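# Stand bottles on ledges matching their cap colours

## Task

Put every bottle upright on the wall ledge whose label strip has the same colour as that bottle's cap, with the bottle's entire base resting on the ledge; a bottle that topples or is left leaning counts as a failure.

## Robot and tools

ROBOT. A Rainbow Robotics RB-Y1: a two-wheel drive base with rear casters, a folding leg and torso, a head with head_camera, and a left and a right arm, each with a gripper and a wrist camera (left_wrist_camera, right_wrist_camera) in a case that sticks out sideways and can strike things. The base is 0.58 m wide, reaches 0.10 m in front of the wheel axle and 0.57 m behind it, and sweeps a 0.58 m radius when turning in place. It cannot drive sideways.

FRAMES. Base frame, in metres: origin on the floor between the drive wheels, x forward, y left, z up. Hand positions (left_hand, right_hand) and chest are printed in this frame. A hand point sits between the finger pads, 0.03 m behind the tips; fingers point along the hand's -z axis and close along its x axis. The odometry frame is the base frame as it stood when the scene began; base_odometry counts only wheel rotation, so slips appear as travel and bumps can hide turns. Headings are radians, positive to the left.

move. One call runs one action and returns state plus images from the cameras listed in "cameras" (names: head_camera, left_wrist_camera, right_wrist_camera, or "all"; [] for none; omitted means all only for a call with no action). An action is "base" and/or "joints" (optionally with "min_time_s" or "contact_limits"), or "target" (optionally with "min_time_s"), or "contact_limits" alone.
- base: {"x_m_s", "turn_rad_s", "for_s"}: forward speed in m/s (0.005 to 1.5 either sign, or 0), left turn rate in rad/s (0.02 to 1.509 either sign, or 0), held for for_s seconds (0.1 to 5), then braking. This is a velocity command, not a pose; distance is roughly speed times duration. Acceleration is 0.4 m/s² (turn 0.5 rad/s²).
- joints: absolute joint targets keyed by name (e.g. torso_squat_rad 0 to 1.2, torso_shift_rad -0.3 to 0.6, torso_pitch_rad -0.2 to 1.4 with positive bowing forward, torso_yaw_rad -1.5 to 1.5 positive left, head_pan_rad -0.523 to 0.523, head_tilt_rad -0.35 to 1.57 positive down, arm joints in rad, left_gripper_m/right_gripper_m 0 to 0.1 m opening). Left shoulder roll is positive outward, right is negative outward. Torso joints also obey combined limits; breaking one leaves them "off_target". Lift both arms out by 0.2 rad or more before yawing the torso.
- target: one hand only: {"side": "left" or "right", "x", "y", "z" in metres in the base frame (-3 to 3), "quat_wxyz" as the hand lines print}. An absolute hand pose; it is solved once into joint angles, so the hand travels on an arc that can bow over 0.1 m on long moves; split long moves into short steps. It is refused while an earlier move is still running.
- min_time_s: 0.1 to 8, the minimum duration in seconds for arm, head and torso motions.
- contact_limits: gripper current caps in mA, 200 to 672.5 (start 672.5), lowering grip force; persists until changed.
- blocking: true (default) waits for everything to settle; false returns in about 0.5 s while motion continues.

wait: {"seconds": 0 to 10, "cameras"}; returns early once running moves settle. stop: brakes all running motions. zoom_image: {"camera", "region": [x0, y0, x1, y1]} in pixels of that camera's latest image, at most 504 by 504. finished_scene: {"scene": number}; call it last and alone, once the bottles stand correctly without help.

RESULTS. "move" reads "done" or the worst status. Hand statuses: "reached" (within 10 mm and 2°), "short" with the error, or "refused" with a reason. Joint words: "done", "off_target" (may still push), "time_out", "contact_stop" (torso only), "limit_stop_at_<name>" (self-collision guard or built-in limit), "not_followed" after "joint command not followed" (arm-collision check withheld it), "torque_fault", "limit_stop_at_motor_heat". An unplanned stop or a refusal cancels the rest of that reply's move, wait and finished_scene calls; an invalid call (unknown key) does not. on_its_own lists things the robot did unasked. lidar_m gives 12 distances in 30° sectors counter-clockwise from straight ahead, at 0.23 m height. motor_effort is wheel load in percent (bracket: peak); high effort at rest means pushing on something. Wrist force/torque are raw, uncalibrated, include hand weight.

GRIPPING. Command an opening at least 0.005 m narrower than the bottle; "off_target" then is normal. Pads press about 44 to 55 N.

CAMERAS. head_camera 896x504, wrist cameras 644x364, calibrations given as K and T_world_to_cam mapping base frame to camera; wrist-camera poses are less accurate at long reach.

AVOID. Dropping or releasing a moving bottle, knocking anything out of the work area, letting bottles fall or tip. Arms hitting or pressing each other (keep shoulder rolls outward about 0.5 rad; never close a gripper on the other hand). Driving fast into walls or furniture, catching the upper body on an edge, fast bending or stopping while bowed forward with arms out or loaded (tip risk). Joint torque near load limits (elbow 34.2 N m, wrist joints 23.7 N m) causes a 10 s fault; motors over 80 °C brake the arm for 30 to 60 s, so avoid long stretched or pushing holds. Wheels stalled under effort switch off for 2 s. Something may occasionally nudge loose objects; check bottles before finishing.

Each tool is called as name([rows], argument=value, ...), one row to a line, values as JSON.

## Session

move(cameras=["head_camera"])

Scene clock: 0.00 s.
Joint torques (N m): no reading
External joint torques (N m): no reading
Motor temperatures (°C): left_arm=[34 38 32 38 34 42 39] | right_arm=[33 35 34 34 35 33 43]
Wrist force (N): no reading
Wrist torque (N m): no reading
Wrist force, peak (N): no reading
base_odometry: x=+0.000 y=+0.000 heading=+0.000
lidar_m: 3.84 3.65 2.01 1.81 2.18 2.22 2.00 2.01 2.46 2.46 2.15 2.96
base_status: not commanded
joint_positions: torso_squat_rad=+0.350 torso_shift_rad=+0.000 torso_pitch_rad=+0.000 torso_yaw_rad=+0.000 left_shoulder_pitch_rad=+0.030 left_shoulder_roll_rad=+0.006 left_shoulder_yaw_rad=+0.025 left_elbow_rad=-0.263 left_forearm_roll_rad=-0.030 left_wrist_pitch_rad=-0.019 left_hand_roll_rad=+0.030 left_gripper_m=+0.100 right_shoulder_pitch_rad=-0.002 right_shoulder_roll_rad=-0.038 right_shoulder_yaw_rad=+0.026 right_elbow_rad=-0.118 right_forearm_roll_rad=-0.036 right_wrist_pitch_rad=-0.015 right_hand_roll_rad=+0.033 right_gripper_m=+0.100 head_pan_rad=+0.000 head_tilt_rad=+0.400
joint_status: not commanded
wheel_motors_off: 0
motor_effort: left_wheel=+2 right_wheel=-1
chest: x=-0.2280 y=-0.0002 z=+1.2475 quat_wxyz=(+1.000, +0.000, +0.000, +0.000) (m; base frame)
left_hand: x=-0.1174 y=+0.2290 z=+0.5716 quat_wxyz=(+0.992, +0.006, -0.127, +0.017) (m; base frame)
right_hand: x=-0.1661 y=-0.2472 z=+0.5655 quat_wxyz=(+0.998, -0.018, -0.067, +0.013) (m; base frame)
pictures: head_camera
camera_calibration:
head_camera: T_world_to_cam=[[-0.0266783, -0.999329, 0.0251118, -0.0373587], [-0.355587, -0.0139909, -0.934538, 1.33801], [0.934262, -0.0338613, -0.354975, 0.64934], [0, 0, 0, 1]] pos_world=[-0.131872, 0.0033737, 1.48186]

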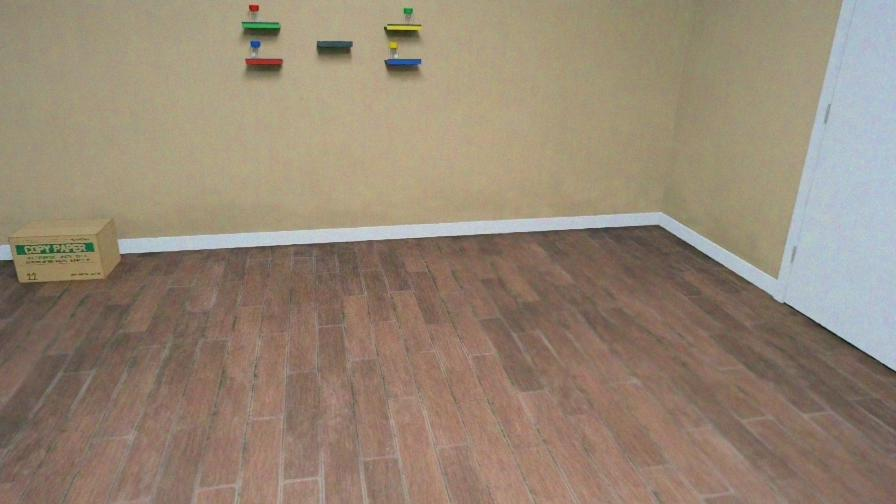

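zoom_image(camera="head_camera", region=[230, 0, 440, 110])

Scaled by 2.400 from the camera's 896x504 image, which has a finer 1280x720 frame.

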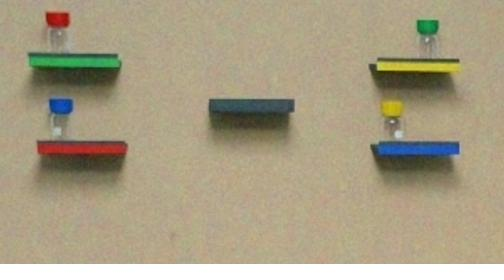

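move(base={"turn_rad_s": 0.242, "for_s": 0.6})

move(base={"x_m_s": 0.6, "for_s": 4.7667}, joints={"left_shoulder_pitch_rad": -0.427, "left_shoulder_roll_rad": 1.369, "left_shoulder_yaw_rad": -0.352, "left_elbow_rad": -2.376, "left_forearm_roll_rad": 0.18, "left_wrist_pitch_rad": 1.054, "left_hand_roll_rad": -0.256, "right_shoulder_pitch_rad": -0.427, "right_shoulder_roll_rad": -1.369, "right_shoulder_yaw_rad": 0.352, "right_elbow_rad": -2.376, "right_forearm_roll_rad": -0.18, "right_wrist_pitch_rad": 1.054, "right_hand_roll_rad": 0.256, "left_gripper_m": 0.09, "right_gripper_m": 0.09, "head_tilt_rad": 0.15}, min_time_s=3, cameras=["head_camera"])

Scene clock: 6.73 s.
Joint torques (N m): left_arm=[-2.45 1.61 -0.54 -1.47 -0.16 -0.66 0.28] | right_arm=[-0.99 -1.73 0.24 0.56 -0.03 -0.16 0.12]
External joint torques (N m): left_arm=[-0.19 1.18 -0.57 -0.06 -0.16 -0.04 0.3] | right_arm=[0.51 -0.21 0.3 0.57 -0.06 0.16 0.11]
Wrist force (N): left_arm=[-0.7 0.9 -5.1] | right_arm=[2.2 -1.9 -4.5]
Wrist torque (N m): left_arm=[-0.20 0.04 -0.04] | right_arm=[0.20 0.00 -0.22]
Wrist force, peak (N): left_arm=[-0.6 1.2 -5.4] | right_arm=[2.9 -1.5 -6.1]
move: done
base_odometry: x=+0.000 y=+0.000 heading=+0.145
lidar_m: 3.84 2.73 2.00 1.80 2.24 2.09 2.00 2.07 2.56 2.46 2.14 3.35
base_status: done (sent for 0.6 of 0.6 s)
joint_positions: torso_squat_rad=+0.350 torso_shift_rad=+0.000 torso_pitch_rad=+0.000 torso_yaw_rad=+0.000 left_shoulder_pitch_rad=+0.030 left_shoulder_roll_rad=+0.006 left_shoulder_yaw_rad=+0.025 left_elbow_rad=-0.263 left_forearm_roll_rad=-0.030 left_wrist_pitch_rad=-0.019 left_hand_roll_rad=+0.030 left_gripper_m=+0.100 right_shoulder_pitch_rad=-0.002 right_shoulder_roll_rad=-0.038 right_shoulder_yaw_rad=+0.026 right_elbow_rad=-0.118 right_forearm_roll_rad=-0.036 right_wrist_pitch_rad=-0.015 right_hand_roll_rad=+0.033 right_gripper_m=+0.100 head_pan_rad=+0.000 head_tilt_rad=+0.400
joint_status: not commanded
wheel_motors_off: 0
motor_effort: left_wheel=-1(27) right_wheel=+2(20)
chest: x=-0.2280 y=-0.0002 z=+1.2475 quat_wxyz=(+1.000, +0.000, +0.000, +0.000) (m; base frame)
left_hand: x=-0.1174 y=+0.2290 z=+0.5716 quat_wxyz=(+0.992, +0.006, -0.127, +0.017) (m; base frame)
right_hand: x=-0.1661 y=-0.2472 z=+0.5655 quat_wxyz=(+0.998, -0.018, -0.067, +0.013) (m; base frame)
pictures: none

Scene clock: 13.27 s.
Joint torques (N m): left_arm=[-13.28 13.49 9.4 -1.8 -1.55 -0.67 0.12] | right_arm=[-12.45 -13.46 -7.94 -1.25 1.54 -0.52 0.17]
External joint torques (N m): left_arm=[-0.78 1.94 -1.21 -0.65 0.07 -0.14 0.11] | right_arm=[-0.13 -1.32 2.36 -0.11 -0.13 -0.01 0.18]
Wrist force (N): left_arm=[1.0 -5.1 0.3] | right_arm=[2.7 4.4 0.2]
Wrist torque (N m): left_arm=[0.20 0.11 0.03] | right_arm=[-0.23 0.06 -0.27]
Wrist force, peak (N): left_arm=[-1.5 -0.1 -5.3] | right_arm=[3.7 5.1 0.3]
move: done
base_odometry: x=+2.830 y=+0.413 heading=+0.145
lidar_m: 1.00 1.02 1.39 1.93 1.94 2.65 4.84 2.86 2.46 2.36 1.48 1.05
base_status: done (sent for 4.77 of 4.77 s)
joint_positions: torso_squat_rad=+0.350 torso_shift_rad=+0.000 torso_pitch_rad=+0.000 torso_yaw_rad=+0.000 left_shoulder_pitch_rad=-0.427 left_shoulder_roll_rad=+1.369 left_shoulder_yaw_rad=-0.352 left_elbow_rad=-2.376 left_forearm_roll_rad=+0.180 left_wrist_pitch_rad=+1.054 left_hand_roll_rad=-0.256 left_gripper_m=+0.090 right_shoulder_pitch_rad=-0.427 right_shoulder_roll_rad=-1.369 right_shoulder_yaw_rad=+0.352 right_elbow_rad=-2.376 right_forearm_roll_rad=-0.180 right_wrist_pitch_rad=+1.054 right_hand_roll_rad=+0.256 right_gripper_m=+0.090 head_pan_rad=+0.000 head_tilt_rad=+0.150
joint_status: all done
wheel_motors_off: 0
motor_effort: left_wheel=+1(35) right_wheel=-2(35)
chest: x=-0.2280 y=-0.0002 z=+1.2475 quat_wxyz=(+1.000, +0.000, +0.000, +0.000) (m; base frame)
left_hand: x=+0.2501 y=+0.2799 z=+1.2901 quat_wxyz=(+0.534, +0.464, -0.464, -0.534) (m; base frame)
right_hand: x=+0.2500 y=-0.2804 z=+1.2894 quat_wxyz=(+0.534, -0.463, -0.464, +0.534) (m; base frame)
pictures: head_camera
camera_calibration:
head_camera: T_world_to_cam=[[-0.0322604, -0.999322, 0.0177556, -0.0279494], [-0.113356, -0.013992, -0.993456, 1.47324], [0.993031, -0.034062, -0.112827, 0.310931], [0, 0, 0, 1]] pos_world=[-0.142666, 0.00327413, 1.49917]

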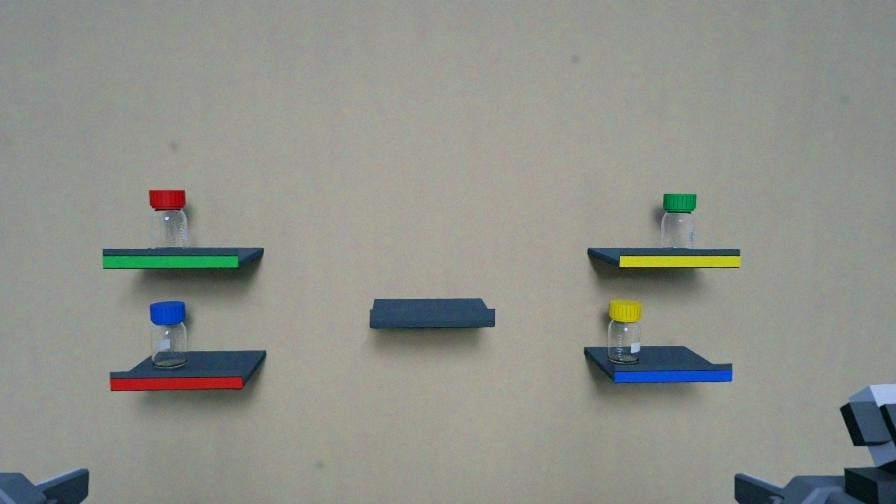

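move(base={"x_m_s": 0.3, "for_s": 1.6333}, joints={"head_tilt_rad": 0.35})

move(base={"turn_rad_s": 0.1, "for_s": 0.4333}, cameras=["all"])

Scene clock: 17.53 s.
Joint torques (N m): left_arm=[-13.22 12.91 9.36 -1.52 -1.6 -0.74 -0.08] | right_arm=[-12.49 -14.25 -8.13 -1.2 1.48 -0.4 0.2]
External joint torques (N m): left_arm=[-0.72 1.36 -1.25 -0.36 0.03 -0.21 -0.09] | right_arm=[-0.18 -2.11 2.17 -0.06 -0.19 0.11 0.21]
Wrist force (N): left_arm=[1.2 -5.0 0.1] | right_arm=[2.7 4.6 0.0]
Wrist torque (N m): left_arm=[0.18 0.17 0.02] | right_arm=[-0.22 0.01 -0.24]
Wrist force, peak (N): left_arm=[1.0 -5.4 0.1] | right_arm=[3.9 4.9 -0.1]
move: done
base_odometry: x=+3.315 y=+0.484 heading=+0.145
lidar_m: 0.51 0.52 0.71 1.31 2.09 2.58 5.33 2.98 2.45 2.30 0.76 0.54
base_status: done (sent for 1.63 of 1.63 s)
joint_positions: torso_squat_rad=+0.350 torso_shift_rad=+0.000 torso_pitch_rad=+0.000 torso_yaw_rad=+0.000 left_shoulder_pitch_rad=-0.427 left_shoulder_roll_rad=+1.369 left_shoulder_yaw_rad=-0.352 left_elbow_rad=-2.376 left_forearm_roll_rad=+0.180 left_wrist_pitch_rad=+1.054 left_hand_roll_rad=-0.256 left_gripper_m=+0.090 right_shoulder_pitch_rad=-0.427 right_shoulder_roll_rad=-1.369 right_shoulder_yaw_rad=+0.352 right_elbow_rad=-2.376 right_forearm_roll_rad=-0.180 right_wrist_pitch_rad=+1.054 right_hand_roll_rad=+0.256 right_gripper_m=+0.090 head_pan_rad=+0.000 head_tilt_rad=+0.350
joint_status: all done
wheel_motors_off: 0
motor_effort: left_wheel=+0(28) right_wheel=-4(17)
chest: x=-0.2280 y=-0.0002 z=+1.2475 quat_wxyz=(+1.000, +0.000, +0.000, +0.000) (m; base frame)
left_hand: x=+0.2501 y=+0.2799 z=+1.2900 quat_wxyz=(+0.534, +0.464, -0.464, -0.534) (m; base frame)
right_hand: x=+0.2501 y=-0.2804 z=+1.2894 quat_wxyz=(+0.534, -0.463, -0.464, +0.534) (m; base frame)
pictures: none

Scene clock: 18.73 s.
Joint torques (N m): left_arm=[-12.94 13.07 9.38 -1.67 -1.66 -0.71 0.11] | right_arm=[-12.07 -14.12 -8.23 -1.2 1.46 -0.6 0.07]
External joint torques (N m): left_arm=[-0.44 1.52 -1.23 -0.52 -0.03 -0.18 0.1] | right_arm=[0.24 -1.98 2.06 -0.06 -0.21 -0.1 0.07]
Wrist force (N): left_arm=[1.0 -5.0 -0.1] | right_arm=[2.1 4.4 -0.1]
Wrist torque (N m): left_arm=[0.18 0.13 0.04] | right_arm=[-0.23 -0.07 -0.28]
Wrist force, peak (N): left_arm=[0.7 -5.4 0.1] | right_arm=[3.3 5.0 -0.4]
move: done
base_odometry: x=+3.315 y=+0.484 heading=+0.188
lidar_m: 0.51 0.54 0.74 1.31 2.08 3.03 5.33 2.98 2.44 1.95 0.72 0.53
base_status: done (sent for 0.43 of 0.43 s)
joint_positions: torso_squat_rad=+0.350 torso_shift_rad=+0.000 torso_pitch_rad=+0.000 torso_yaw_rad=+0.000 left_shoulder_pitch_rad=-0.427 left_shoulder_roll_rad=+1.369 left_shoulder_yaw_rad=-0.352 left_elbow_rad=-2.376 left_forearm_roll_rad=+0.180 left_wrist_pitch_rad=+1.054 left_hand_roll_rad=-0.256 left_gripper_m=+0.090 right_shoulder_pitch_rad=-0.427 right_shoulder_roll_rad=-1.369 right_shoulder_yaw_rad=+0.352 right_elbow_rad=-2.376 right_forearm_roll_rad=-0.180 right_wrist_pitch_rad=+1.054 right_hand_roll_rad=+0.256 right_gripper_m=+0.090 head_pan_rad=+0.000 head_tilt_rad=+0.350
joint_status: not commanded
wheel_motors_off: 0
motor_effort: left_wheel=-7(31) right_wheel=+2(25)
chest: x=-0.2280 y=-0.0002 z=+1.2475 quat_wxyz=(+1.000, +0.000, +0.000, +0.000) (m; base frame)
left_hand: x=+0.2501 y=+0.2798 z=+1.2901 quat_wxyz=(+0.534, +0.464, -0.464, -0.534) (m; base frame)
right_hand: x=+0.2501 y=-0.2804 z=+1.2894 quat_wxyz=(+0.534, -0.463, -0.464, +0.534) (m; base frame)
pictures: head_camera, left_wrist_camera, right_wrist_camera
camera_calibration:
head_camera: T_world_to_cam=[[-0.0279957, -0.999325, 0.0237821, -0.0357972], [-0.30841, -0.0139957, -0.95115, 1.37177], [0.950841, -0.0339628, -0.30781, 0.584411], [0, 0, 0, 1]] pos_world=[-0.133618, 0.00327393, 1.48549]
left_wrist_camera: T_world_to_cam=[[-0.0362556, -0.999342, -0.000323517, 0.288121], [-0.585936, 0.0215197, -0.810072, 1.21282], [0.809546, -0.0291801, -0.586331, 0.636292], [0, 0, 0, 1]] pos_world=[0.205974, 0.280399, 1.35564]
right_wrist_camera: T_world_to_cam=[[-0.00953895, -0.998598, 0.0520756, -0.349591], [-0.613116, -0.0352993, -0.789204, 1.18803], [0.789936, -0.0394566, -0.611919, 0.6526], [0, 0, 0, 1]] pos_world=[0.209556, -0.281415, 1.35514]

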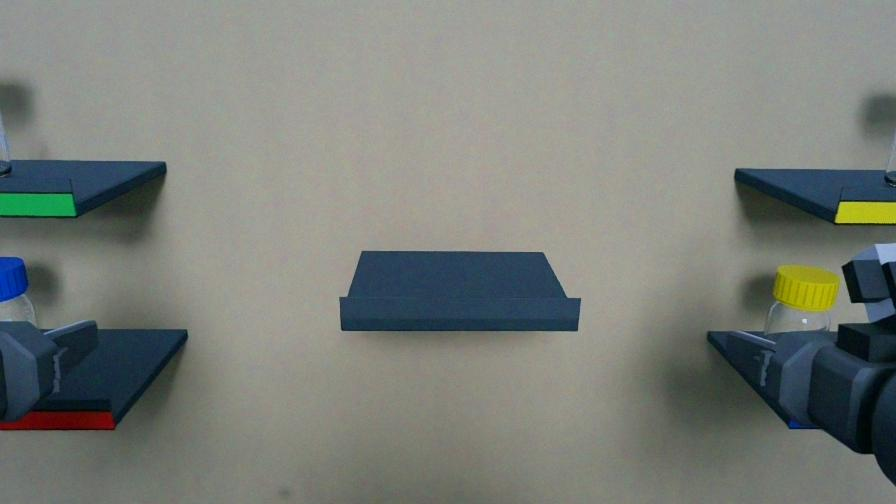

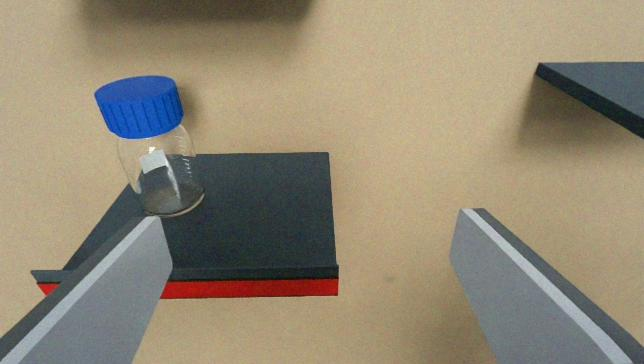

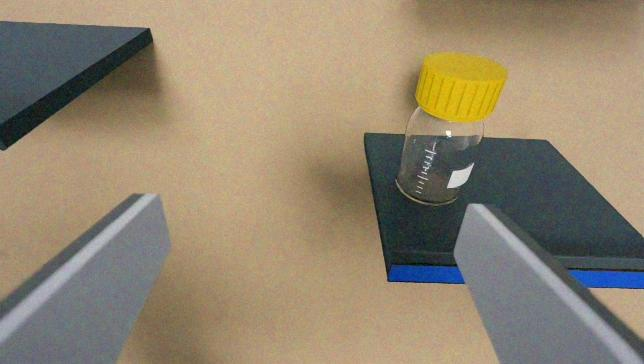

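move(target={"side": "right", "x": 0.295, "y": -0.384, "z": 1.238, "quat_wxyz": [0.5337, -0.4639, -0.4639, 0.5337]}, cameras=["right_wrist_camera"])

move(target={"side": "left", "x": 0.29, "y": 0.403, "z": 1.227, "quat_wxyz": [0.5337, 0.4639, -0.4639, -0.5337]}, cameras=["left_wrist_camera", "right_wrist_camera", "head_camera"])

Scene clock: 30.40 s.
Joint torques (N m): left_arm=[-13.05 13.08 9.44 -1.64 -1.58 -0.55 0.07] | right_arm=[-12.27 -17.81 -11.84 -1.79 0.9 0.05 -0.16]
External joint torques (N m): left_arm=[-0.55 1.53 -1.16 -0.48 0.04 -0.03 0.05] | right_arm=[0.36 -2.11 -0.04 -0.11 -0.1 0.37 -0.15]
Wrist force (N): left_arm=[0.9 -5.2 0.0] | right_arm=[2.7 4.6 -0.1]
Wrist torque (N m): left_arm=[0.21 0.11 0.04] | right_arm=[-0.30 0.00 -0.12]
Wrist force, peak (N): left_arm=[1.1 -5.4 0.2] | right_arm=[4.8 4.9 0.0]
move: done
base_odometry: x=+3.315 y=+0.484 heading=+0.188
lidar_m: 0.51 0.53 0.73 1.31 2.09 3.02 5.33 2.98 2.44 1.96 0.73 0.53
base_status: not commanded
joint_positions: torso_squat_rad=+0.350 torso_shift_rad=+0.000 torso_pitch_rad=+0.000 torso_yaw_rad=+0.000 left_shoulder_pitch_rad=-0.427 left_shoulder_roll_rad=+1.369 left_shoulder_yaw_rad=-0.352 left_elbow_rad=-2.376 left_forearm_roll_rad=+0.180 left_wrist_pitch_rad=+1.054 left_hand_roll_rad=-0.256 left_gripper_m=+0.090 right_shoulder_pitch_rad=-0.218 right_shoulder_roll_rad=-1.420 right_shoulder_yaw_rad=+0.313 right_elbow_rad=-1.992 right_forearm_roll_rad=-0.035 right_wrist_pitch_rad=+0.544 right_hand_roll_rad=+0.158 right_gripper_m=+0.090 head_pan_rad=+0.000 head_tilt_rad=+0.350
joint_status: all done
wheel_motors_off: 0
motor_effort: left_wheel=-9(9) right_wheel=+2(4)
chest: x=-0.2280 y=-0.0002 z=+1.2475 quat_wxyz=(+1.000, +0.000, +0.000, +0.000) (m; base frame)
left_hand: x=+0.2501 y=+0.2799 z=+1.2901 quat_wxyz=(+0.534, +0.464, -0.464, -0.534) (m; base frame)
right_hand: x=+0.2949 y=-0.3840 z=+1.2379 quat_wxyz=(+0.534, -0.464, -0.464, +0.534) (m; base frame)
right_hand_status: reached (checked arc, planned for 0.7 s): 0 mm and 0.0 deg off.
pictures: right_wrist_camera
camera_calibration:
right_wrist_camera: T_world_to_cam=[[-0.00960273, -0.99853, 0.0533483, -0.451351], [-0.612572, -0.0362938, -0.789581, 1.1711], [0.790356, -0.0402618, -0.611323, 0.580364], [0, 0, 0, 1]] pos_world=[0.254357, -0.384818, 1.30355]

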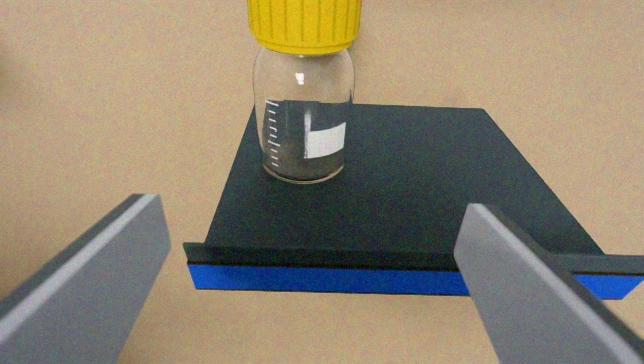

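Scene clock: 31.77 s.
Joint torques (N m): left_arm=[-13.67 17.36 13.44 -2.2 -0.73 -0.08 0.22] | right_arm=[-12.66 -17.36 -10.99 -1.43 0.87 -0.07 0.13]
External joint torques (N m): left_arm=[-1.25 1.62 1.23 -0.44 0.07 0.13 0.21] | right_arm=[-0.02 -1.67 0.81 0.25 -0.13 0.25 0.14]
Wrist force (N): left_arm=[0.9 -5.3 0.1] | right_arm=[3.0 4.1 -1.0]
Wrist torque (N m): left_arm=[0.21 0.11 -0.10] | right_arm=[-0.17 0.06 -0.06]
Wrist force, peak (N): left_arm=[2.5 -6.1 0.5] | right_arm=[3.3 5.1 -0.6]
move: done
base_odometry: x=+3.315 y=+0.484 heading=+0.188
lidar_m: 0.51 0.53 0.74 1.32 2.08 3.02 5.33 2.98 2.44 1.96 0.73 0.53
base_status: not commanded
joint_positions: torso_squat_rad=+0.350 torso_shift_rad=+0.000 torso_pitch_rad=+0.000 torso_yaw_rad=+0.000 left_shoulder_pitch_rad=-0.134 left_shoulder_roll_rad=+1.429 left_shoulder_yaw_rad=-0.273 left_elbow_rad=-1.956 left_forearm_roll_rad=-0.030 left_wrist_pitch_rad=+0.468 left_hand_roll_rad=-0.099 left_gripper_m=+0.090 right_shoulder_pitch_rad=-0.218 right_shoulder_roll_rad=-1.420 right_shoulder_yaw_rad=+0.313 right_elbow_rad=-1.992 right_forearm_roll_rad=-0.035 right_wrist_pitch_rad=+0.544 right_hand_roll_rad=+0.158 right_gripper_m=+0.090 head_pan_rad=+0.000 head_tilt_rad=+0.350
joint_status: all done
wheel_motors_off: 0
motor_effort: left_wheel=-9(9) right_wheel=+2(4)
chest: x=-0.2280 y=-0.0002 z=+1.2475 quat_wxyz=(+1.000, +0.000, +0.000, +0.000) (m; base frame)
left_hand: x=+0.2895 y=+0.4030 z=+1.2268 quat_wxyz=(+0.534, +0.464, -0.463, -0.534) (m; base frame)
left_hand_status: reached (checked arc, planned for 0.7 s): 1 mm and 0.1 deg off.
right_hand: x=+0.2949 y=-0.3839 z=+1.2379 quat_wxyz=(+0.534, -0.464, -0.464, +0.534) (m; base frame)
pictures: head_camera, left_wrist_camera, right_wrist_camera
camera_calibration:
head_camera: T_world_to_cam=[[-0.0279957, -0.999325, 0.0237821, -0.0357972], [-0.30841, -0.0139957, -0.95115, 1.37177], [0.950841, -0.0339628, -0.30781, 0.584411], [0, 0, 0, 1]] pos_world=[-0.133618, 0.00327393, 1.48549]
left_wrist_camera: T_world_to_cam=[[-0.0353696, -0.999374, -0.000440797, 0.412396], [-0.586502, 0.0211145, -0.809673, 1.18185], [0.809175, -0.0283793, -0.586882, 0.571412], [0, 0, 0, 1]] pos_world=[0.24537, 0.4034, 1.29244]
right_wrist_camera: T_world_to_cam=[[-0.00960273, -0.99853, 0.0533483, -0.451351], [-0.612572, -0.0362938, -0.789581, 1.1711], [0.790356, -0.0402618, -0.611323, 0.580364], [0, 0, 0, 1]] pos_world=[0.254357, -0.384818, 1.30355]

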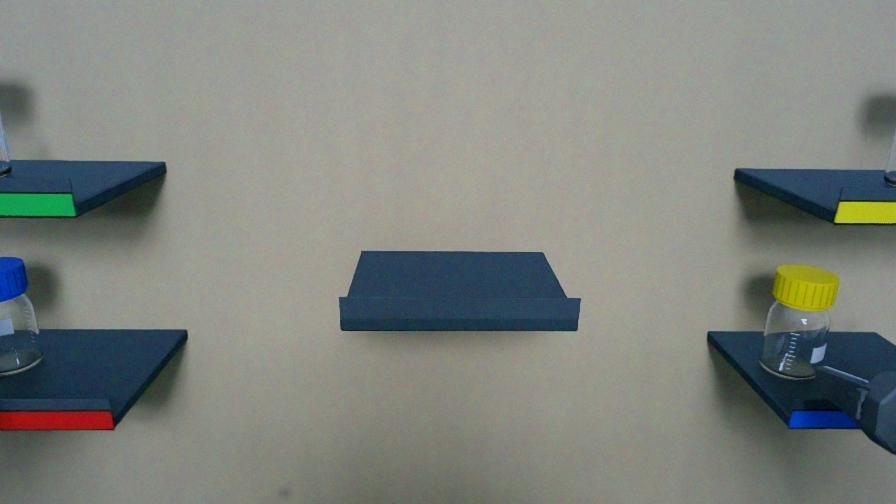

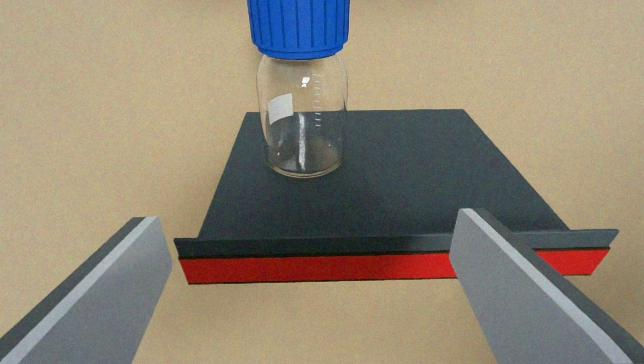

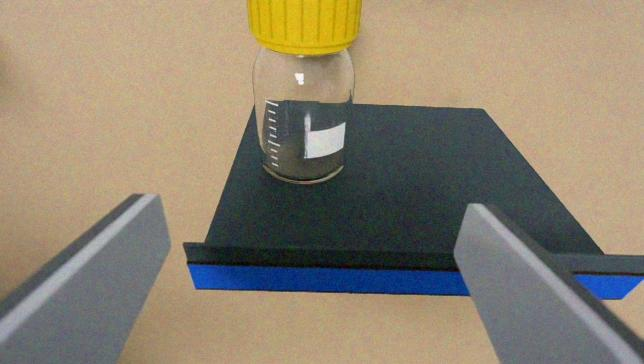

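move(target={"side": "right", "x": 0.421, "y": -0.379, "z": 1.237, "quat_wxyz": [0.5337, -0.4639, -0.4639, 0.5337]}, min_time_s=0.9, cameras=["right_wrist_camera"])

move(joints={"right_gripper_m": 0.045}, cameras=["right_wrist_camera"])

move(target={"side": "left", "x": 0.443, "y": 0.407, "z": 1.225, "quat_wxyz": [0.5337, 0.4639, -0.4639, -0.5337]}, min_time_s=1, cameras=["left_wrist_camera", "right_wrist_camera"])

Scene clock: 35.77 s.
Joint torques (N m): left_arm=[-13.18 17.21 13.45 -1.92 -0.72 -0.35 0.09] | right_arm=[-19.78 -16.86 -8.42 -2.82 0.72 -0.89 -0.16]
External joint torques (N m): left_arm=[-0.75 1.47 1.24 -0.16 0.08 -0.14 0.08] | right_arm=[0.36 -2.28 2.39 0.4 0.04 0.22 -0.15]
Wrist force (N): left_arm=[1.1 -5.1 0.2] | right_arm=[2.7 4.8 -0.1]
Wrist torque (N m): left_arm=[0.17 0.10 -0.10] | right_arm=[-0.34 0.04 -0.24]
Wrist force, peak (N): left_arm=[0.9 -5.5 0.4] | right_arm=[3.2 6.0 -0.2]
move: done
base_odometry: x=+3.315 y=+0.484 heading=+0.188
lidar_m: 0.51 0.53 0.74 1.31 2.08 3.02 5.33 2.97 2.43 1.96 0.73 0.52
base_status: not commanded
joint_positions: torso_squat_rad=+0.350 torso_shift_rad=+0.000 torso_pitch_rad=+0.000 torso_yaw_rad=+0.000 left_shoulder_pitch_rad=-0.135 left_shoulder_roll_rad=+1.429 left_shoulder_yaw_rad=-0.272 left_elbow_rad=-1.956 left_forearm_roll_rad=-0.030 left_wrist_pitch_rad=+0.468 left_hand_roll_rad=-0.099 left_gripper_m=+0.090 right_shoulder_pitch_rad=-0.766 right_shoulder_roll_rad=-1.089 right_shoulder_yaw_rad=+0.596 right_elbow_rad=-1.358 right_forearm_roll_rad=-0.306 right_wrist_pitch_rad=+0.385 right_hand_roll_rad=+0.596 right_gripper_m=+0.090 head_pan_rad=+0.000 head_tilt_rad=+0.350
joint_status: all done
wheel_motors_off: 0
motor_effort: left_wheel=-9(10) right_wheel=+3(4)
chest: x=-0.2280 y=-0.0002 z=+1.2475 quat_wxyz=(+1.000, +0.000, +0.000, +0.000) (m; base frame)
left_hand: x=+0.2895 y=+0.4029 z=+1.2269 quat_wxyz=(+0.534, +0.464, -0.463, -0.534) (m; base frame)
right_hand: x=+0.4209 y=-0.3791 z=+1.2372 quat_wxyz=(+0.534, -0.465, -0.464, +0.533) (m; base frame)
right_hand_status: reached (checked arc, planned for 0.9 s): 0 mm and 0.1 deg off.
pictures: right_wrist_camera
camera_calibration:
right_wrist_camera: T_world_to_cam=[[-0.0108896, -0.99853, 0.0531012, -0.444398], [-0.61106, -0.0353899, -0.790793, 1.24912], [0.79151, -0.0410594, -0.609776, 0.47781], [0, 0, 0, 1]] pos_world=[0.380258, -0.37992, 1.30275]

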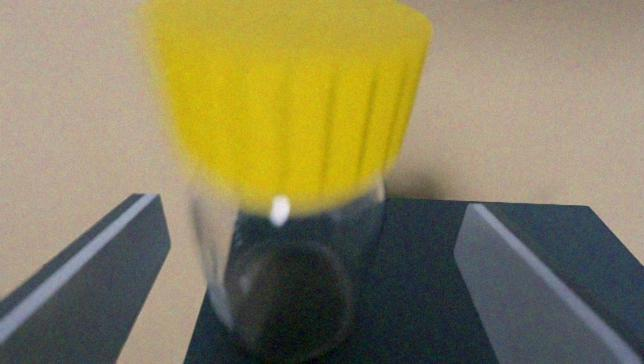

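Scene clock: 36.77 s.
Joint torques (N m): left_arm=[-13.27 17.54 13 -1.91 -0.6 -0.26 0.24] | right_arm=[-19.58 -17.08 -9.1 -2.87 0.71 -0.85 -0.23]
External joint torques (N m): left_arm=[-0.85 1.81 0.8 -0.14 0.2 -0.05 0.22] | right_arm=[0.56 -2.49 1.71 0.35 0.03 0.26 -0.22]
Wrist force (N): left_arm=[0.8 -5.4 0.0] | right_arm=[3.3 4.9 -0.7]
Wrist torque (N m): left_arm=[0.23 0.11 -0.09] | right_arm=[-0.28 0.10 -0.29]
Wrist force, peak (N): left_arm=[0.8 -5.4 0.0] | right_arm=[3.4 5.8 -0.2]
move: off_target
base_odometry: x=+3.315 y=+0.484 heading=+0.188
lidar_m: 0.51 0.53 0.74 1.31 2.09 3.02 5.33 2.97 2.44 1.96 0.73 0.53
base_status: not commanded
joint_positions: torso_squat_rad=+0.350 torso_shift_rad=+0.000 torso_pitch_rad=+0.000 torso_yaw_rad=+0.000 left_shoulder_pitch_rad=-0.135 left_shoulder_roll_rad=+1.429 left_shoulder_yaw_rad=-0.272 left_elbow_rad=-1.956 left_forearm_roll_rad=-0.030 left_wrist_pitch_rad=+0.468 left_hand_roll_rad=-0.099 left_gripper_m=+0.090 right_shoulder_pitch_rad=-0.766 right_shoulder_roll_rad=-1.089 right_shoulder_yaw_rad=+0.596 right_elbow_rad=-1.358 right_forearm_roll_rad=-0.306 right_wrist_pitch_rad=+0.385 right_hand_roll_rad=+0.596 right_gripper_m=+0.055 head_pan_rad=+0.000 head_tilt_rad=+0.350
joint_status: right_gripper_m off_target (ended at +0.055, target +0.045)
wheel_motors_off: 0
motor_effort: left_wheel=-10(10) right_wheel=+4(4)
chest: x=-0.2280 y=-0.0002 z=+1.2475 quat_wxyz=(+1.000, +0.000, +0.000, +0.000) (m; base frame)
left_hand: x=+0.2895 y=+0.4029 z=+1.2269 quat_wxyz=(+0.534, +0.464, -0.463, -0.534) (m; base frame)
right_hand: x=+0.4209 y=-0.3791 z=+1.2372 quat_wxyz=(+0.534, -0.465, -0.464, +0.533) (m; base frame)
pictures: right_wrist_camera
camera_calibration:
right_wrist_camera: T_world_to_cam=[[-0.0108896, -0.99853, 0.0531012, -0.444398], [-0.61106, -0.0353899, -0.790793, 1.24912], [0.79151, -0.0410594, -0.609776, 0.47781], [0, 0, 0, 1]] pos_world=[0.380258, -0.37992, 1.30275]

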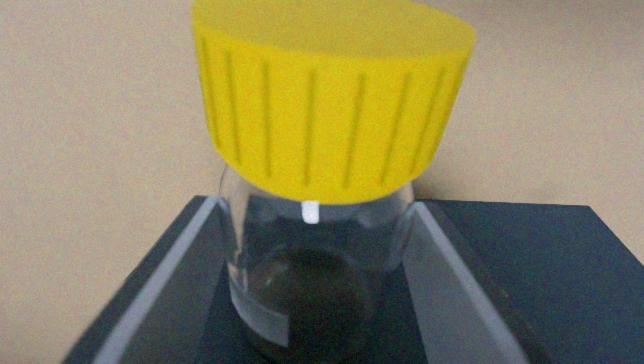

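Scene clock: 38.47 s.
Joint torques (N m): left_arm=[-21.62 16.09 9.84 -1.79 -0.44 -1.03 0.52] | right_arm=[-19.15 -16.48 -9.7 -2.72 0.54 -0.95 -0.09]
External joint torques (N m): left_arm=[0.02 1.5 -0.56 0.79 -0.25 0.18 0.5] | right_arm=[0.99 -1.9 1.11 0.49 -0.14 0.16 -0.09]
Wrist force (N): left_arm=[2.3 -4.4 0.4] | right_arm=[2.0 4.3 1.4]
Wrist torque (N m): left_arm=[0.09 0.25 0.03] | right_arm=[-0.26 0.11 -0.23]
Wrist force, peak (N): left_arm=[19.2 -21.2 168.1] | right_arm=[4.5 7.3 -0.6]
move: done
base_odometry: x=+3.315 y=+0.484 heading=+0.188
lidar_m: 0.52 0.55 0.78 1.32 2.08 3.01 5.32 2.96 2.41 1.76 0.72 0.53
base_status: not commanded
joint_positions: torso_squat_rad=+0.350 torso_shift_rad=+0.000 torso_pitch_rad=+0.000 torso_yaw_rad=+0.000 left_shoulder_pitch_rad=-0.883 left_shoulder_roll_rad=+1.070 left_shoulder_yaw_rad=-0.745 left_elbow_rad=-1.103 left_forearm_roll_rad=+0.403 left_wrist_pitch_rad=+0.201 left_hand_roll_rad=-0.633 left_gripper_m=+0.090 right_shoulder_pitch_rad=-0.767 right_shoulder_roll_rad=-1.089 right_shoulder_yaw_rad=+0.596 right_elbow_rad=-1.358 right_forearm_roll_rad=-0.306 right_wrist_pitch_rad=+0.385 right_hand_roll_rad=+0.596 right_gripper_m=+0.055 head_pan_rad=+0.000 head_tilt_rad=+0.350
joint_status: all done
wheel_motors_off: 0
motor_effort: left_wheel=-3(52) right_wheel=-1(38)
chest: x=-0.2281 y=-0.0002 z=+1.2475 quat_wxyz=(+1.000, +0.000, +0.000, +0.000) (m; base frame)
left_hand: x=+0.4430 y=+0.4069 z=+1.2255 quat_wxyz=(+0.533, +0.464, -0.464, -0.533) (m; base frame)
left_hand_status: reached (checked arc, planned for 1.1 s): 1 mm and 0.1 deg off.
right_hand: x=+0.4208 y=-0.3791 z=+1.2374 quat_wxyz=(+0.534, -0.465, -0.464, +0.533) (m; base frame)
pictures: left_wrist_camera, right_wrist_camera
camera_calibration:
left_wrist_camera: T_world_to_cam=[[-0.0358809, -0.999356, -0.0000520325, 0.421507], [-0.584156, 0.0210158, -0.811369, 1.27184], [0.810848, -0.0290822, -0.584534, 0.443235], [0, 0, 0, 1]] pos_world=[0.398684, 0.407398, 1.29104]
right_wrist_camera: T_world_to_cam=[[-0.0110025, -0.998518, 0.0532968, -0.444618], [-0.610844, -0.0354872, -0.790956, 1.24931], [0.791675, -0.0412585, -0.609548, 0.477576], [0, 0, 0, 1]] pos_world=[0.380158, -0.37992, 1.30295]

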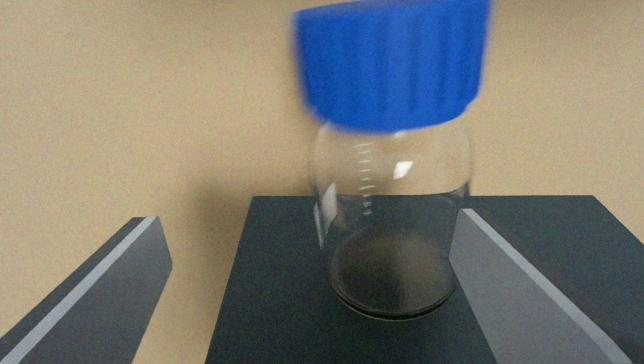

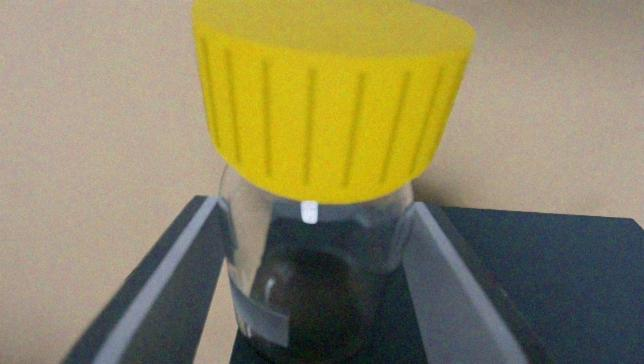

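move(target={"side": "left", "x": 0.36, "y": 0.407, "z": 1.226, "quat_wxyz": [0.5337, 0.4639, -0.4639, -0.5337]}, min_time_s=1, cameras=["left_wrist_camera", "head_camera"])

Scene clock: 41.93 s.
Joint torques (N m): left_arm=[-17.22 16.69 12.58 -3.3 -0.69 -0.89 0.33] | right_arm=[-19.41 -15.89 -9.86 -2.88 0.71 -0.96 -0.06]
External joint torques (N m): left_arm=[-0.64 0.79 0.33 -0.88 -0.11 -0.17 0.32] | right_arm=[0.73 -1.3 0.95 0.34 0.03 0.15 -0.05]
Wrist force (N): left_arm=[1.9 -4.1 0.1] | right_arm=[3.5 3.5 1.5]
Wrist torque (N m): left_arm=[0.07 0.23 -0.12] | right_arm=[-0.21 0.12 -0.29]
Wrist force, peak (N): left_arm=[3.5 -4.3 0.4] | right_arm=[3.0 6.4 -0.7]
move: done
base_odometry: x=+3.315 y=+0.484 heading=+0.188
lidar_m: 0.52 0.55 0.78 1.32 2.08 3.01 5.32 2.98 2.42 1.75 0.72 0.54
base_status: not commanded
joint_positions: torso_squat_rad=+0.350 torso_shift_rad=+0.000 torso_pitch_rad=+0.000 torso_yaw_rad=+0.000 left_shoulder_pitch_rad=-0.499 left_shoulder_roll_rad=+1.273 left_shoulder_yaw_rad=-0.493 left_elbow_rad=-1.623 left_forearm_roll_rad=+0.156 left_wrist_pitch_rad=+0.379 left_hand_roll_rad=-0.357 left_gripper_m=+0.090 right_shoulder_pitch_rad=-0.766 right_shoulder_roll_rad=-1.089 right_shoulder_yaw_rad=+0.596 right_elbow_rad=-1.358 right_forearm_roll_rad=-0.306 right_wrist_pitch_rad=+0.385 right_hand_roll_rad=+0.596 right_gripper_m=+0.055 head_pan_rad=+0.000 head_tilt_rad=+0.350
joint_status: all done
wheel_motors_off: 0
motor_effort: left_wheel=-2(2) right_wheel=-2(2)
chest: x=-0.2281 y=-0.0002 z=+1.2475 quat_wxyz=(+1.000, +0.000, +0.000, +0.000) (m; base frame)
left_hand: x=+0.3600 y=+0.4072 z=+1.2262 quat_wxyz=(+0.534, +0.464, -0.464, -0.534) (m; base frame)
left_hand_status: reached (checked arc, planned for 1.0 s): 0 mm and 0.0 deg off.
right_hand: x=+0.4208 y=-0.3791 z=+1.2373 quat_wxyz=(+0.534, -0.465, -0.464, +0.533) (m; base frame)
pictures: head_camera, left_wrist_camera
camera_calibration:
head_camera: T_world_to_cam=[[-0.0280004, -0.999325, 0.0237735, -0.035793], [-0.308199, -0.0139935, -0.951219, 1.37193], [0.95091, -0.0339615, -0.3076, 0.584329], [0, 0, 0, 1]] pos_world=[-0.133819, 0.00327392, 1.48559]
left_wrist_camera: T_world_to_cam=[[-0.0361354, -0.999347, -0.000180871, 0.41908], [-0.585425, 0.0213151, -0.810446, 1.2232], [0.809921, -0.0291799, -0.585813, 0.51284], [0, 0, 0, 1]] pos_world=[0.315876, 0.407698, 1.29184]

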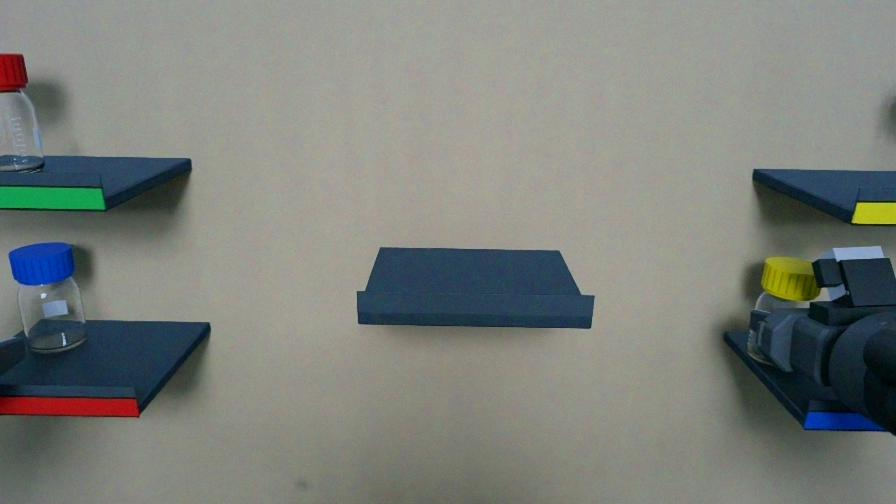

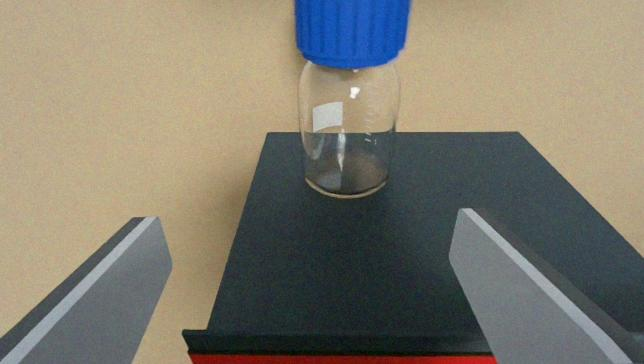

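zoom_image(camera="head_camera", region=[0, 40, 220, 430])

Scaled by 1.292 from the camera's 896x504 image, which has a finer 1280x720 frame.

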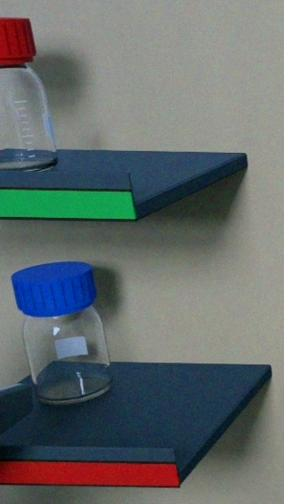

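zoom_image(camera="left_wrist_camera", region=[220, 0, 480, 240])

Scaled by 1.938 from the camera's 644x364 image, which has a finer 1265x715 frame.

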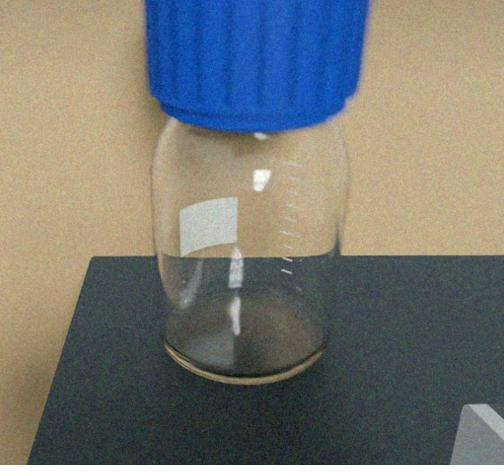

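move(target={"side": "right", "x": 0.42, "y": -0.374, "z": 1.2475, "quat_wxyz": [0.5337, -0.4639, -0.4639, 0.5337]})

move(target={"side": "right", "x": 0.405, "y": -0.24, "z": 1.248, "quat_wxyz": [0.5337, -0.4639, -0.4639, 0.5337]}, min_time_s=0.8)

move(target={"side": "right", "x": 0.21, "y": -0.34, "z": 1.25, "quat_wxyz": [0.5337, -0.4639, -0.4639, 0.5337]}, cameras=["right_wrist_camera"])

move(joints={"left_gripper_m": 0.1})

move(target={"side": "left", "x": 0.375, "y": 0.385, "z": 1.2275, "quat_wxyz": [0.5495, 0.4450, -0.4450, -0.5495]})

move(target={"side": "left", "x": 0.428, "y": 0.385, "z": 1.2275, "quat_wxyz": [0.5495, 0.4450, -0.4450, -0.5495]}, cameras=["left_wrist_camera", "head_camera"])

Scene clock: 49.03 s.
Joint torques (N m): left_arm=[-17.25 16.44 12.37 -2.98 -0.63 -0.9 0.22] | right_arm=[-20.35 -16.31 -8.77 -2.83 0.64 -1.3 0.11]
External joint torques (N m): left_arm=[-0.67 0.54 0.11 -0.56 -0.06 -0.18 0.21] | right_arm=[-0.21 -1.89 2.16 0.22 -0.08 -0.19 0.12]
Wrist force (N): left_arm=[2.0 -4.2 0.1] | right_arm=[3.0 6.2 -0.8]
Wrist torque (N m): left_arm=[0.08 0.23 -0.08] | right_arm=[-0.23 0.06 -0.30]
Wrist force, peak (N): left_arm=[2.2 -4.5 0.3] | right_arm=[3.2 6.9 -0.3]
move: done
base_odometry: x=+3.315 y=+0.484 heading=+0.188
lidar_m: 0.52 0.55 0.78 1.32 2.07 3.01 5.32 2.97 2.42 1.78 0.71 0.54
base_status: not commanded
joint_positions: torso_squat_rad=+0.350 torso_shift_rad=+0.000 torso_pitch_rad=+0.000 torso_yaw_rad=+0.000 left_shoulder_pitch_rad=-0.499 left_shoulder_roll_rad=+1.273 left_shoulder_yaw_rad=-0.493 left_elbow_rad=-1.623 left_forearm_roll_rad=+0.156 left_wrist_pitch_rad=+0.379 left_hand_roll_rad=-0.357 left_gripper_m=+0.090 right_shoulder_pitch_rad=-0.785 right_shoulder_roll_rad=-1.103 right_shoulder_yaw_rad=+0.604 right_elbow_rad=-1.382 right_forearm_roll_rad=-0.327 right_wrist_pitch_rad=+0.413 right_hand_roll_rad=+0.600 right_gripper_m=+0.055 head_pan_rad=+0.000 head_tilt_rad=+0.350
joint_status: all done
wheel_motors_off: 0
motor_effort: left_wheel=-2(3) right_wheel=-1(2)
chest: x=-0.2280 y=-0.0002 z=+1.2475 quat_wxyz=(+1.000, +0.000, +0.000, +0.000) (m; base frame)
left_hand: x=+0.3600 y=+0.4071 z=+1.2262 quat_wxyz=(+0.534, +0.464, -0.464, -0.534) (m; base frame)
right_hand: x=+0.4201 y=-0.3740 z=+1.2471 quat_wxyz=(+0.534, -0.464, -0.464, +0.534) (m; base frame)
right_hand_status: reached (checked arc, planned for 0.2 s): 0 mm and 0.0 deg off.
pictures: none

Scene clock: 50.17 s.
Joint torques (N m): left_arm=[-17.46 16.85 12.67 -2.77 -0.59 -0.68 0.25] | right_arm=[-21.73 -12.67 -11.06 -3.92 1.38 -1.03 0.08]
External joint torques (N m): left_arm=[-0.87 0.94 0.41 -0.35 -0.01 0.04 0.24] | right_arm=[-0.96 -2.32 -0.6 0.41 0.07 -0.09 0.09]
Wrist force (N): left_arm=[2.2 -4.2 0.1] | right_arm=[2.7 5.9 -1.4]
Wrist torque (N m): left_arm=[0.09 0.25 -0.10] | right_arm=[-0.17 0.05 -0.12]
Wrist force, peak (N): left_arm=[2.3 -4.4 0.0] | right_arm=[4.3 6.9 -0.3]
move: done
base_odometry: x=+3.315 y=+0.484 heading=+0.188
lidar_m: 0.52 0.55 0.78 1.31 2.08 3.01 5.32 2.97 2.41 1.77 0.71 0.54
base_status: not commanded
joint_positions: torso_squat_rad=+0.350 torso_shift_rad=+0.000 torso_pitch_rad=+0.000 torso_yaw_rad=+0.000 left_shoulder_pitch_rad=-0.499 left_shoulder_roll_rad=+1.273 left_shoulder_yaw_rad=-0.493 left_elbow_rad=-1.623 left_forearm_roll_rad=+0.156 left_wrist_pitch_rad=+0.379 left_hand_roll_rad=-0.357 left_gripper_m=+0.090 right_shoulder_pitch_rad=-0.819 right_shoulder_roll_rad=-0.873 right_shoulder_yaw_rad=+0.597 right_elbow_rad=-1.647 right_forearm_roll_rad=-0.064 right_wrist_pitch_rad=+0.824 right_hand_roll_rad=+0.495 right_gripper_m=+0.055 head_pan_rad=+0.000 head_tilt_rad=+0.350
joint_status: all done
wheel_motors_off: 0
motor_effort: left_wheel=-2(3) right_wheel=+0(2)
chest: x=-0.2280 y=-0.0002 z=+1.2475 quat_wxyz=(+1.000, +0.000, +0.000, +0.000) (m; base frame)
left_hand: x=+0.3600 y=+0.4071 z=+1.2262 quat_wxyz=(+0.534, +0.464, -0.464, -0.534) (m; base frame)
right_hand: x=+0.4044 y=-0.2398 z=+1.2481 quat_wxyz=(+0.533, -0.463, -0.464, +0.535) (m; base frame)
right_hand_status: reached (checked arc, planned for 0.8 s): 1 mm and 0.2 deg off.
pictures: none

Scene clock: 51.83 s.
Joint torques (N m): left_arm=[-17.12 16.82 12.73 -2.63 -0.57 -0.68 0.18] | right_arm=[-8.14 -14.3 -9.04 0.3 1.47 0.82 0.28]
External joint torques (N m): left_arm=[-0.54 0.92 0.47 -0.2 0 0.04 0.17] | right_arm=[0.81 -1.4 0.65 0.32 0.17 0.16 0.29]
Wrist force (N): left_arm=[2.1 -3.9 -0.1] | right_arm=[3.3 6.2 0.1]
Wrist torque (N m): left_arm=[0.04 0.25 -0.08] | right_arm=[-0.16 0.13 -0.18]
Wrist force, peak (N): left_arm=[2.0 -4.6 0.3] | right_arm=[5.5 6.7 -0.5]
move: done
base_odometry: x=+3.315 y=+0.484 heading=+0.188
lidar_m: 0.52 0.55 0.78 1.32 2.08 3.01 5.32 2.98 2.41 1.77 0.72 0.54
base_status: not commanded
joint_positions: torso_squat_rad=+0.350 torso_shift_rad=+0.000 torso_pitch_rad=+0.000 torso_yaw_rad=+0.000 left_shoulder_pitch_rad=-0.499 left_shoulder_roll_rad=+1.273 left_shoulder_yaw_rad=-0.493 left_elbow_rad=-1.623 left_forearm_roll_rad=+0.156 left_wrist_pitch_rad=+0.379 left_hand_roll_rad=-0.357 left_gripper_m=+0.090 right_shoulder_pitch_rad=+0.126 right_shoulder_roll_rad=-1.771 right_shoulder_yaw_rad=+0.185 right_elbow_rad=-2.425 right_forearm_roll_rad=+0.234 right_wrist_pitch_rad=+0.824 right_hand_roll_rad=-0.348 right_gripper_m=+0.055 head_pan_rad=+0.000 head_tilt_rad=+0.350
joint_status: all done
wheel_motors_off: 0
motor_effort: left_wheel=-2(3) right_wheel=+2(3)
chest: x=-0.2280 y=-0.0002 z=+1.2475 quat_wxyz=(+1.000, +0.000, +0.000, +0.000) (m; base frame)
left_hand: x=+0.3600 y=+0.4070 z=+1.2262 quat_wxyz=(+0.534, +0.464, -0.464, -0.534) (m; base frame)
right_hand: x=+0.2101 y=-0.3395 z=+1.2497 quat_wxyz=(+0.534, -0.464, -0.462, +0.534) (m; base frame)
right_hand_status: reached (checked arc, planned for 1.1 s): 1 mm and 0.2 deg off.
pictures: right_wrist_camera
camera_calibration:
right_wrist_camera: T_world_to_cam=[[-0.0121993, -0.998431, 0.0546529, -0.409515], [-0.61365, -0.0356786, -0.788772, 1.12956], [0.789484, -0.0431603, -0.612251, 0.656767], [0, 0, 0, 1]] pos_world=[0.169648, -0.340226, 1.31545]

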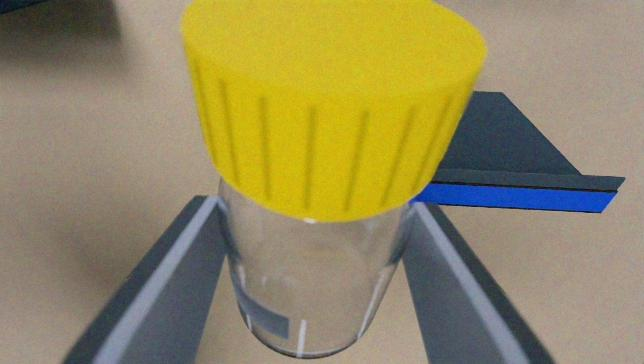

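Scene clock: 52.40 s.
Joint torques (N m): left_arm=[-16.87 16.69 12.62 -2.42 -0.59 -0.82 0.23] | right_arm=[-8.51 -13.49 -9.14 0.28 1.28 0.8 0.29]
External joint torques (N m): left_arm=[-0.28 0.78 0.36 0 -0.01 -0.1 0.22] | right_arm=[0.45 -0.59 0.55 0.3 -0.01 0.14 0.3]
Wrist force (N): left_arm=[1.9 -4.0 0.2] | right_arm=[3.3 6.1 -0.6]
Wrist torque (N m): left_arm=[0.07 0.23 -0.10] | right_arm=[-0.15 0.08 -0.14]
Wrist force, peak (N): left_arm=[1.9 -4.4 0.3] | right_arm=[3.8 6.1 -0.6]
move: done
base_odometry: x=+3.315 y=+0.484 heading=+0.188
lidar_m: 0.52 0.55 0.78 1.31 2.07 3.01 5.32 2.97 2.41 1.77 0.72 0.54
base_status: not commanded
joint_positions: torso_squat_rad=+0.350 torso_shift_rad=+0.000 torso_pitch_rad=+0.000 torso_yaw_rad=+0.000 left_shoulder_pitch_rad=-0.499 left_shoulder_roll_rad=+1.273 left_shoulder_yaw_rad=-0.493 left_elbow_rad=-1.623 left_forearm_roll_rad=+0.156 left_wrist_pitch_rad=+0.379 left_hand_roll_rad=-0.357 left_gripper_m=+0.100 right_shoulder_pitch_rad=+0.126 right_shoulder_roll_rad=-1.771 right_shoulder_yaw_rad=+0.185 right_elbow_rad=-2.425 right_forearm_roll_rad=+0.234 right_wrist_pitch_rad=+0.824 right_hand_roll_rad=-0.348 right_gripper_m=+0.055 head_pan_rad=+0.000 head_tilt_rad=+0.350
joint_status: all done
wheel_motors_off: 0
motor_effort: left_wheel=-2(2) right_wheel=+2(3)
chest: x=-0.2280 y=-0.0002 z=+1.2475 quat_wxyz=(+1.000, +0.000, +0.000, +0.000) (m; base frame)
left_hand: x=+0.3601 y=+0.4070 z=+1.2262 quat_wxyz=(+0.534, +0.464, -0.464, -0.534) (m; base frame)
right_hand: x=+0.2101 y=-0.3395 z=+1.2497 quat_wxyz=(+0.534, -0.464, -0.462, +0.534) (m; base frame)
pictures: none

Scene clock: 53.17 s.
Joint torques (N m): left_arm=[-18.01 15.83 11.09 -1.19 -0.91 -0.98 0.33] | right_arm=[-8.76 -13.87 -9.64 0.13 1.2 0.85 0.17]
External joint torques (N m): left_arm=[-0.21 0.9 -1.2 0.77 -0.22 -0.09 0.32] | right_arm=[0.2 -0.97 0.05 0.15 -0.09 0.18 0.17]
Wrist force (N): left_arm=[1.7 -4.1 -0.1] | right_arm=[2.8 5.6 -0.8]
Wrist torque (N m): left_arm=[0.08 0.20 0.04] | right_arm=[-0.10 0.08 -0.13]
Wrist force, peak (N): left_arm=[3.0 -5.3 -0.1] | right_arm=[3.2 6.6 -0.7]
move: done
base_odometry: x=+3.315 y=+0.484 heading=+0.188
lidar_m: 0.52 0.55 0.78 1.31 2.08 3.01 5.32 2.97 2.42 1.76 0.71 0.54
base_status: not commanded
joint_positions: torso_squat_rad=+0.350 torso_shift_rad=+0.000 torso_pitch_rad=+0.000 torso_yaw_rad=+0.000 left_shoulder_pitch_rad=-0.652 left_shoulder_roll_rad=+1.268 left_shoulder_yaw_rad=-0.614 left_elbow_rad=-1.603 left_forearm_roll_rad=+0.311 left_wrist_pitch_rad=+0.465 left_hand_roll_rad=-0.450 left_gripper_m=+0.100 right_shoulder_pitch_rad=+0.126 right_shoulder_roll_rad=-1.771 right_shoulder_yaw_rad=+0.185 right_elbow_rad=-2.425 right_forearm_roll_rad=+0.234 right_wrist_pitch_rad=+0.824 right_hand_roll_rad=-0.348 right_gripper_m=+0.055 head_pan_rad=+0.000 head_tilt_rad=+0.350
joint_status: all done
wheel_motors_off: 0
motor_effort: left_wheel=-2(3) right_wheel=+2(3)
chest: x=-0.2280 y=-0.0003 z=+1.2475 quat_wxyz=(+1.000, +0.000, +0.000, +0.000) (m; base frame)
left_hand: x=+0.3747 y=+0.3851 z=+1.2282 quat_wxyz=(+0.549, +0.447, -0.446, -0.548) (m; base frame)
left_hand_status: reached (checked arc, planned for 0.5 s): 1 mm and 0.3 deg off.
right_hand: x=+0.2101 y=-0.3396 z=+1.2497 quat_wxyz=(+0.535, -0.464, -0.462, +0.534) (m; base frame)
pictures: none

Scene clock: 54.43 s.
Joint torques (N m): left_arm=[-20.69 15.71 9.63 -1.7 -0.74 -1.2 0.47] | right_arm=[-8.17 -14.04 -9.29 0 1.44 0.84 0.05]
External joint torques (N m): left_arm=[0.25 1.5 -1.63 0.76 -0.3 0.05 0.45] | right_arm=[0.79 -1.14 0.4 0.02 0.15 0.18 0.06]
Wrist force (N): left_arm=[2.0 -4.0 -0.3] | right_arm=[2.5 5.6 0.2]
Wrist torque (N m): left_arm=[0.06 0.24 0.03] | right_arm=[-0.13 0.01 -0.15]
Wrist force, peak (N): left_arm=[3.3 -4.9 -0.7] | right_arm=[3.9 6.4 -0.9]
move: done
base_odometry: x=+3.315 y=+0.484 heading=+0.188
lidar_m: 0.52 0.55 0.79 1.32 2.07 3.02 5.32 2.97 2.41 1.76 0.71 0.53
base_status: not commanded
joint_positions: torso_squat_rad=+0.350 torso_shift_rad=+0.000 torso_pitch_rad=+0.000 torso_yaw_rad=+0.000 left_shoulder_pitch_rad=-0.857 left_shoulder_roll_rad=+1.118 left_shoulder_yaw_rad=-0.717 left_elbow_rad=-1.283 left_forearm_roll_rad=+0.467 left_wrist_pitch_rad=+0.372 left_hand_roll_rad=-0.664 left_gripper_m=+0.100 right_shoulder_pitch_rad=+0.126 right_shoulder_roll_rad=-1.771 right_shoulder_yaw_rad=+0.185 right_elbow_rad=-2.425 right_forearm_roll_rad=+0.234 right_wrist_pitch_rad=+0.824 right_hand_roll_rad=-0.348 right_gripper_m=+0.055 head_pan_rad=+0.000 head_tilt_rad=+0.350
joint_status: all done
wheel_motors_off: 0
motor_effort: left_wheel=-2(2) right_wheel=+2(3)
chest: x=-0.2280 y=-0.0002 z=+1.2475 quat_wxyz=(+1.000, +0.000, +0.000, +0.000) (m; base frame)
left_hand: x=+0.4278 y=+0.3851 z=+1.2284 quat_wxyz=(+0.549, +0.447, -0.446, -0.548) (m; base frame)
left_hand_status: reached (checked arc, planned for 0.7 s): 1 mm and 0.3 deg off.
right_hand: x=+0.2101 y=-0.3396 z=+1.2497 quat_wxyz=(+0.535, -0.464, -0.462, +0.534) (m; base frame)
pictures: head_camera, left_wrist_camera
camera_calibration:
head_camera: T_world_to_cam=[[-0.0279935, -0.999325, 0.0237777, -0.0357932], [-0.30838, -0.0139932, -0.95116, 1.37175], [0.950851, -0.0339589, -0.30778, 0.584463], [0, 0, 0, 1]] pos_world=[-0.133718, 0.00327391, 1.48549]
left_wrist_camera: T_world_to_cam=[[-0.0329642, -0.999454, 0.0023293, 0.395056], [-0.636859, 0.0192087, -0.770741, 1.23912], [0.770275, -0.0268903, -0.637144, 0.537729], [0, 0, 0, 1]] pos_world=[0.387965, 0.385498, 1.29673]

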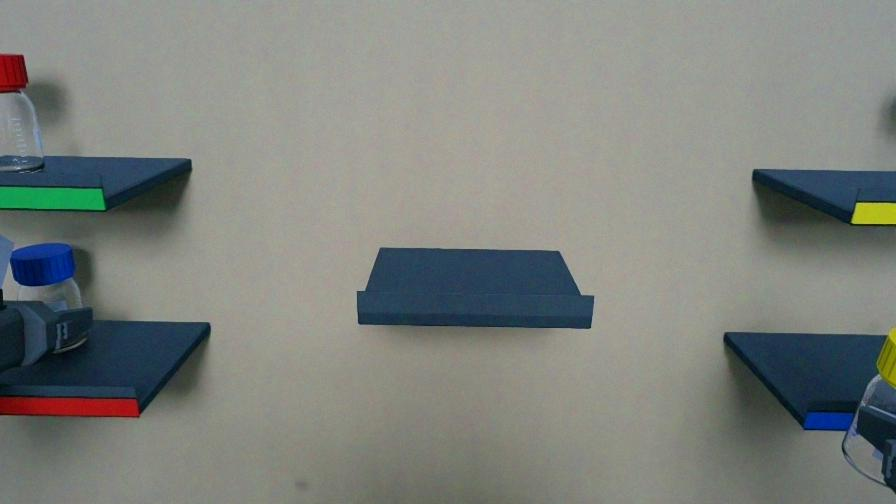

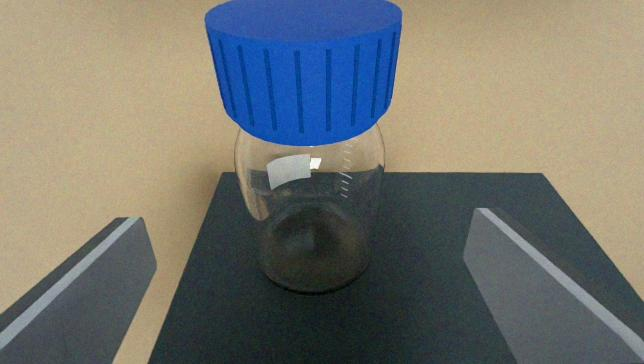

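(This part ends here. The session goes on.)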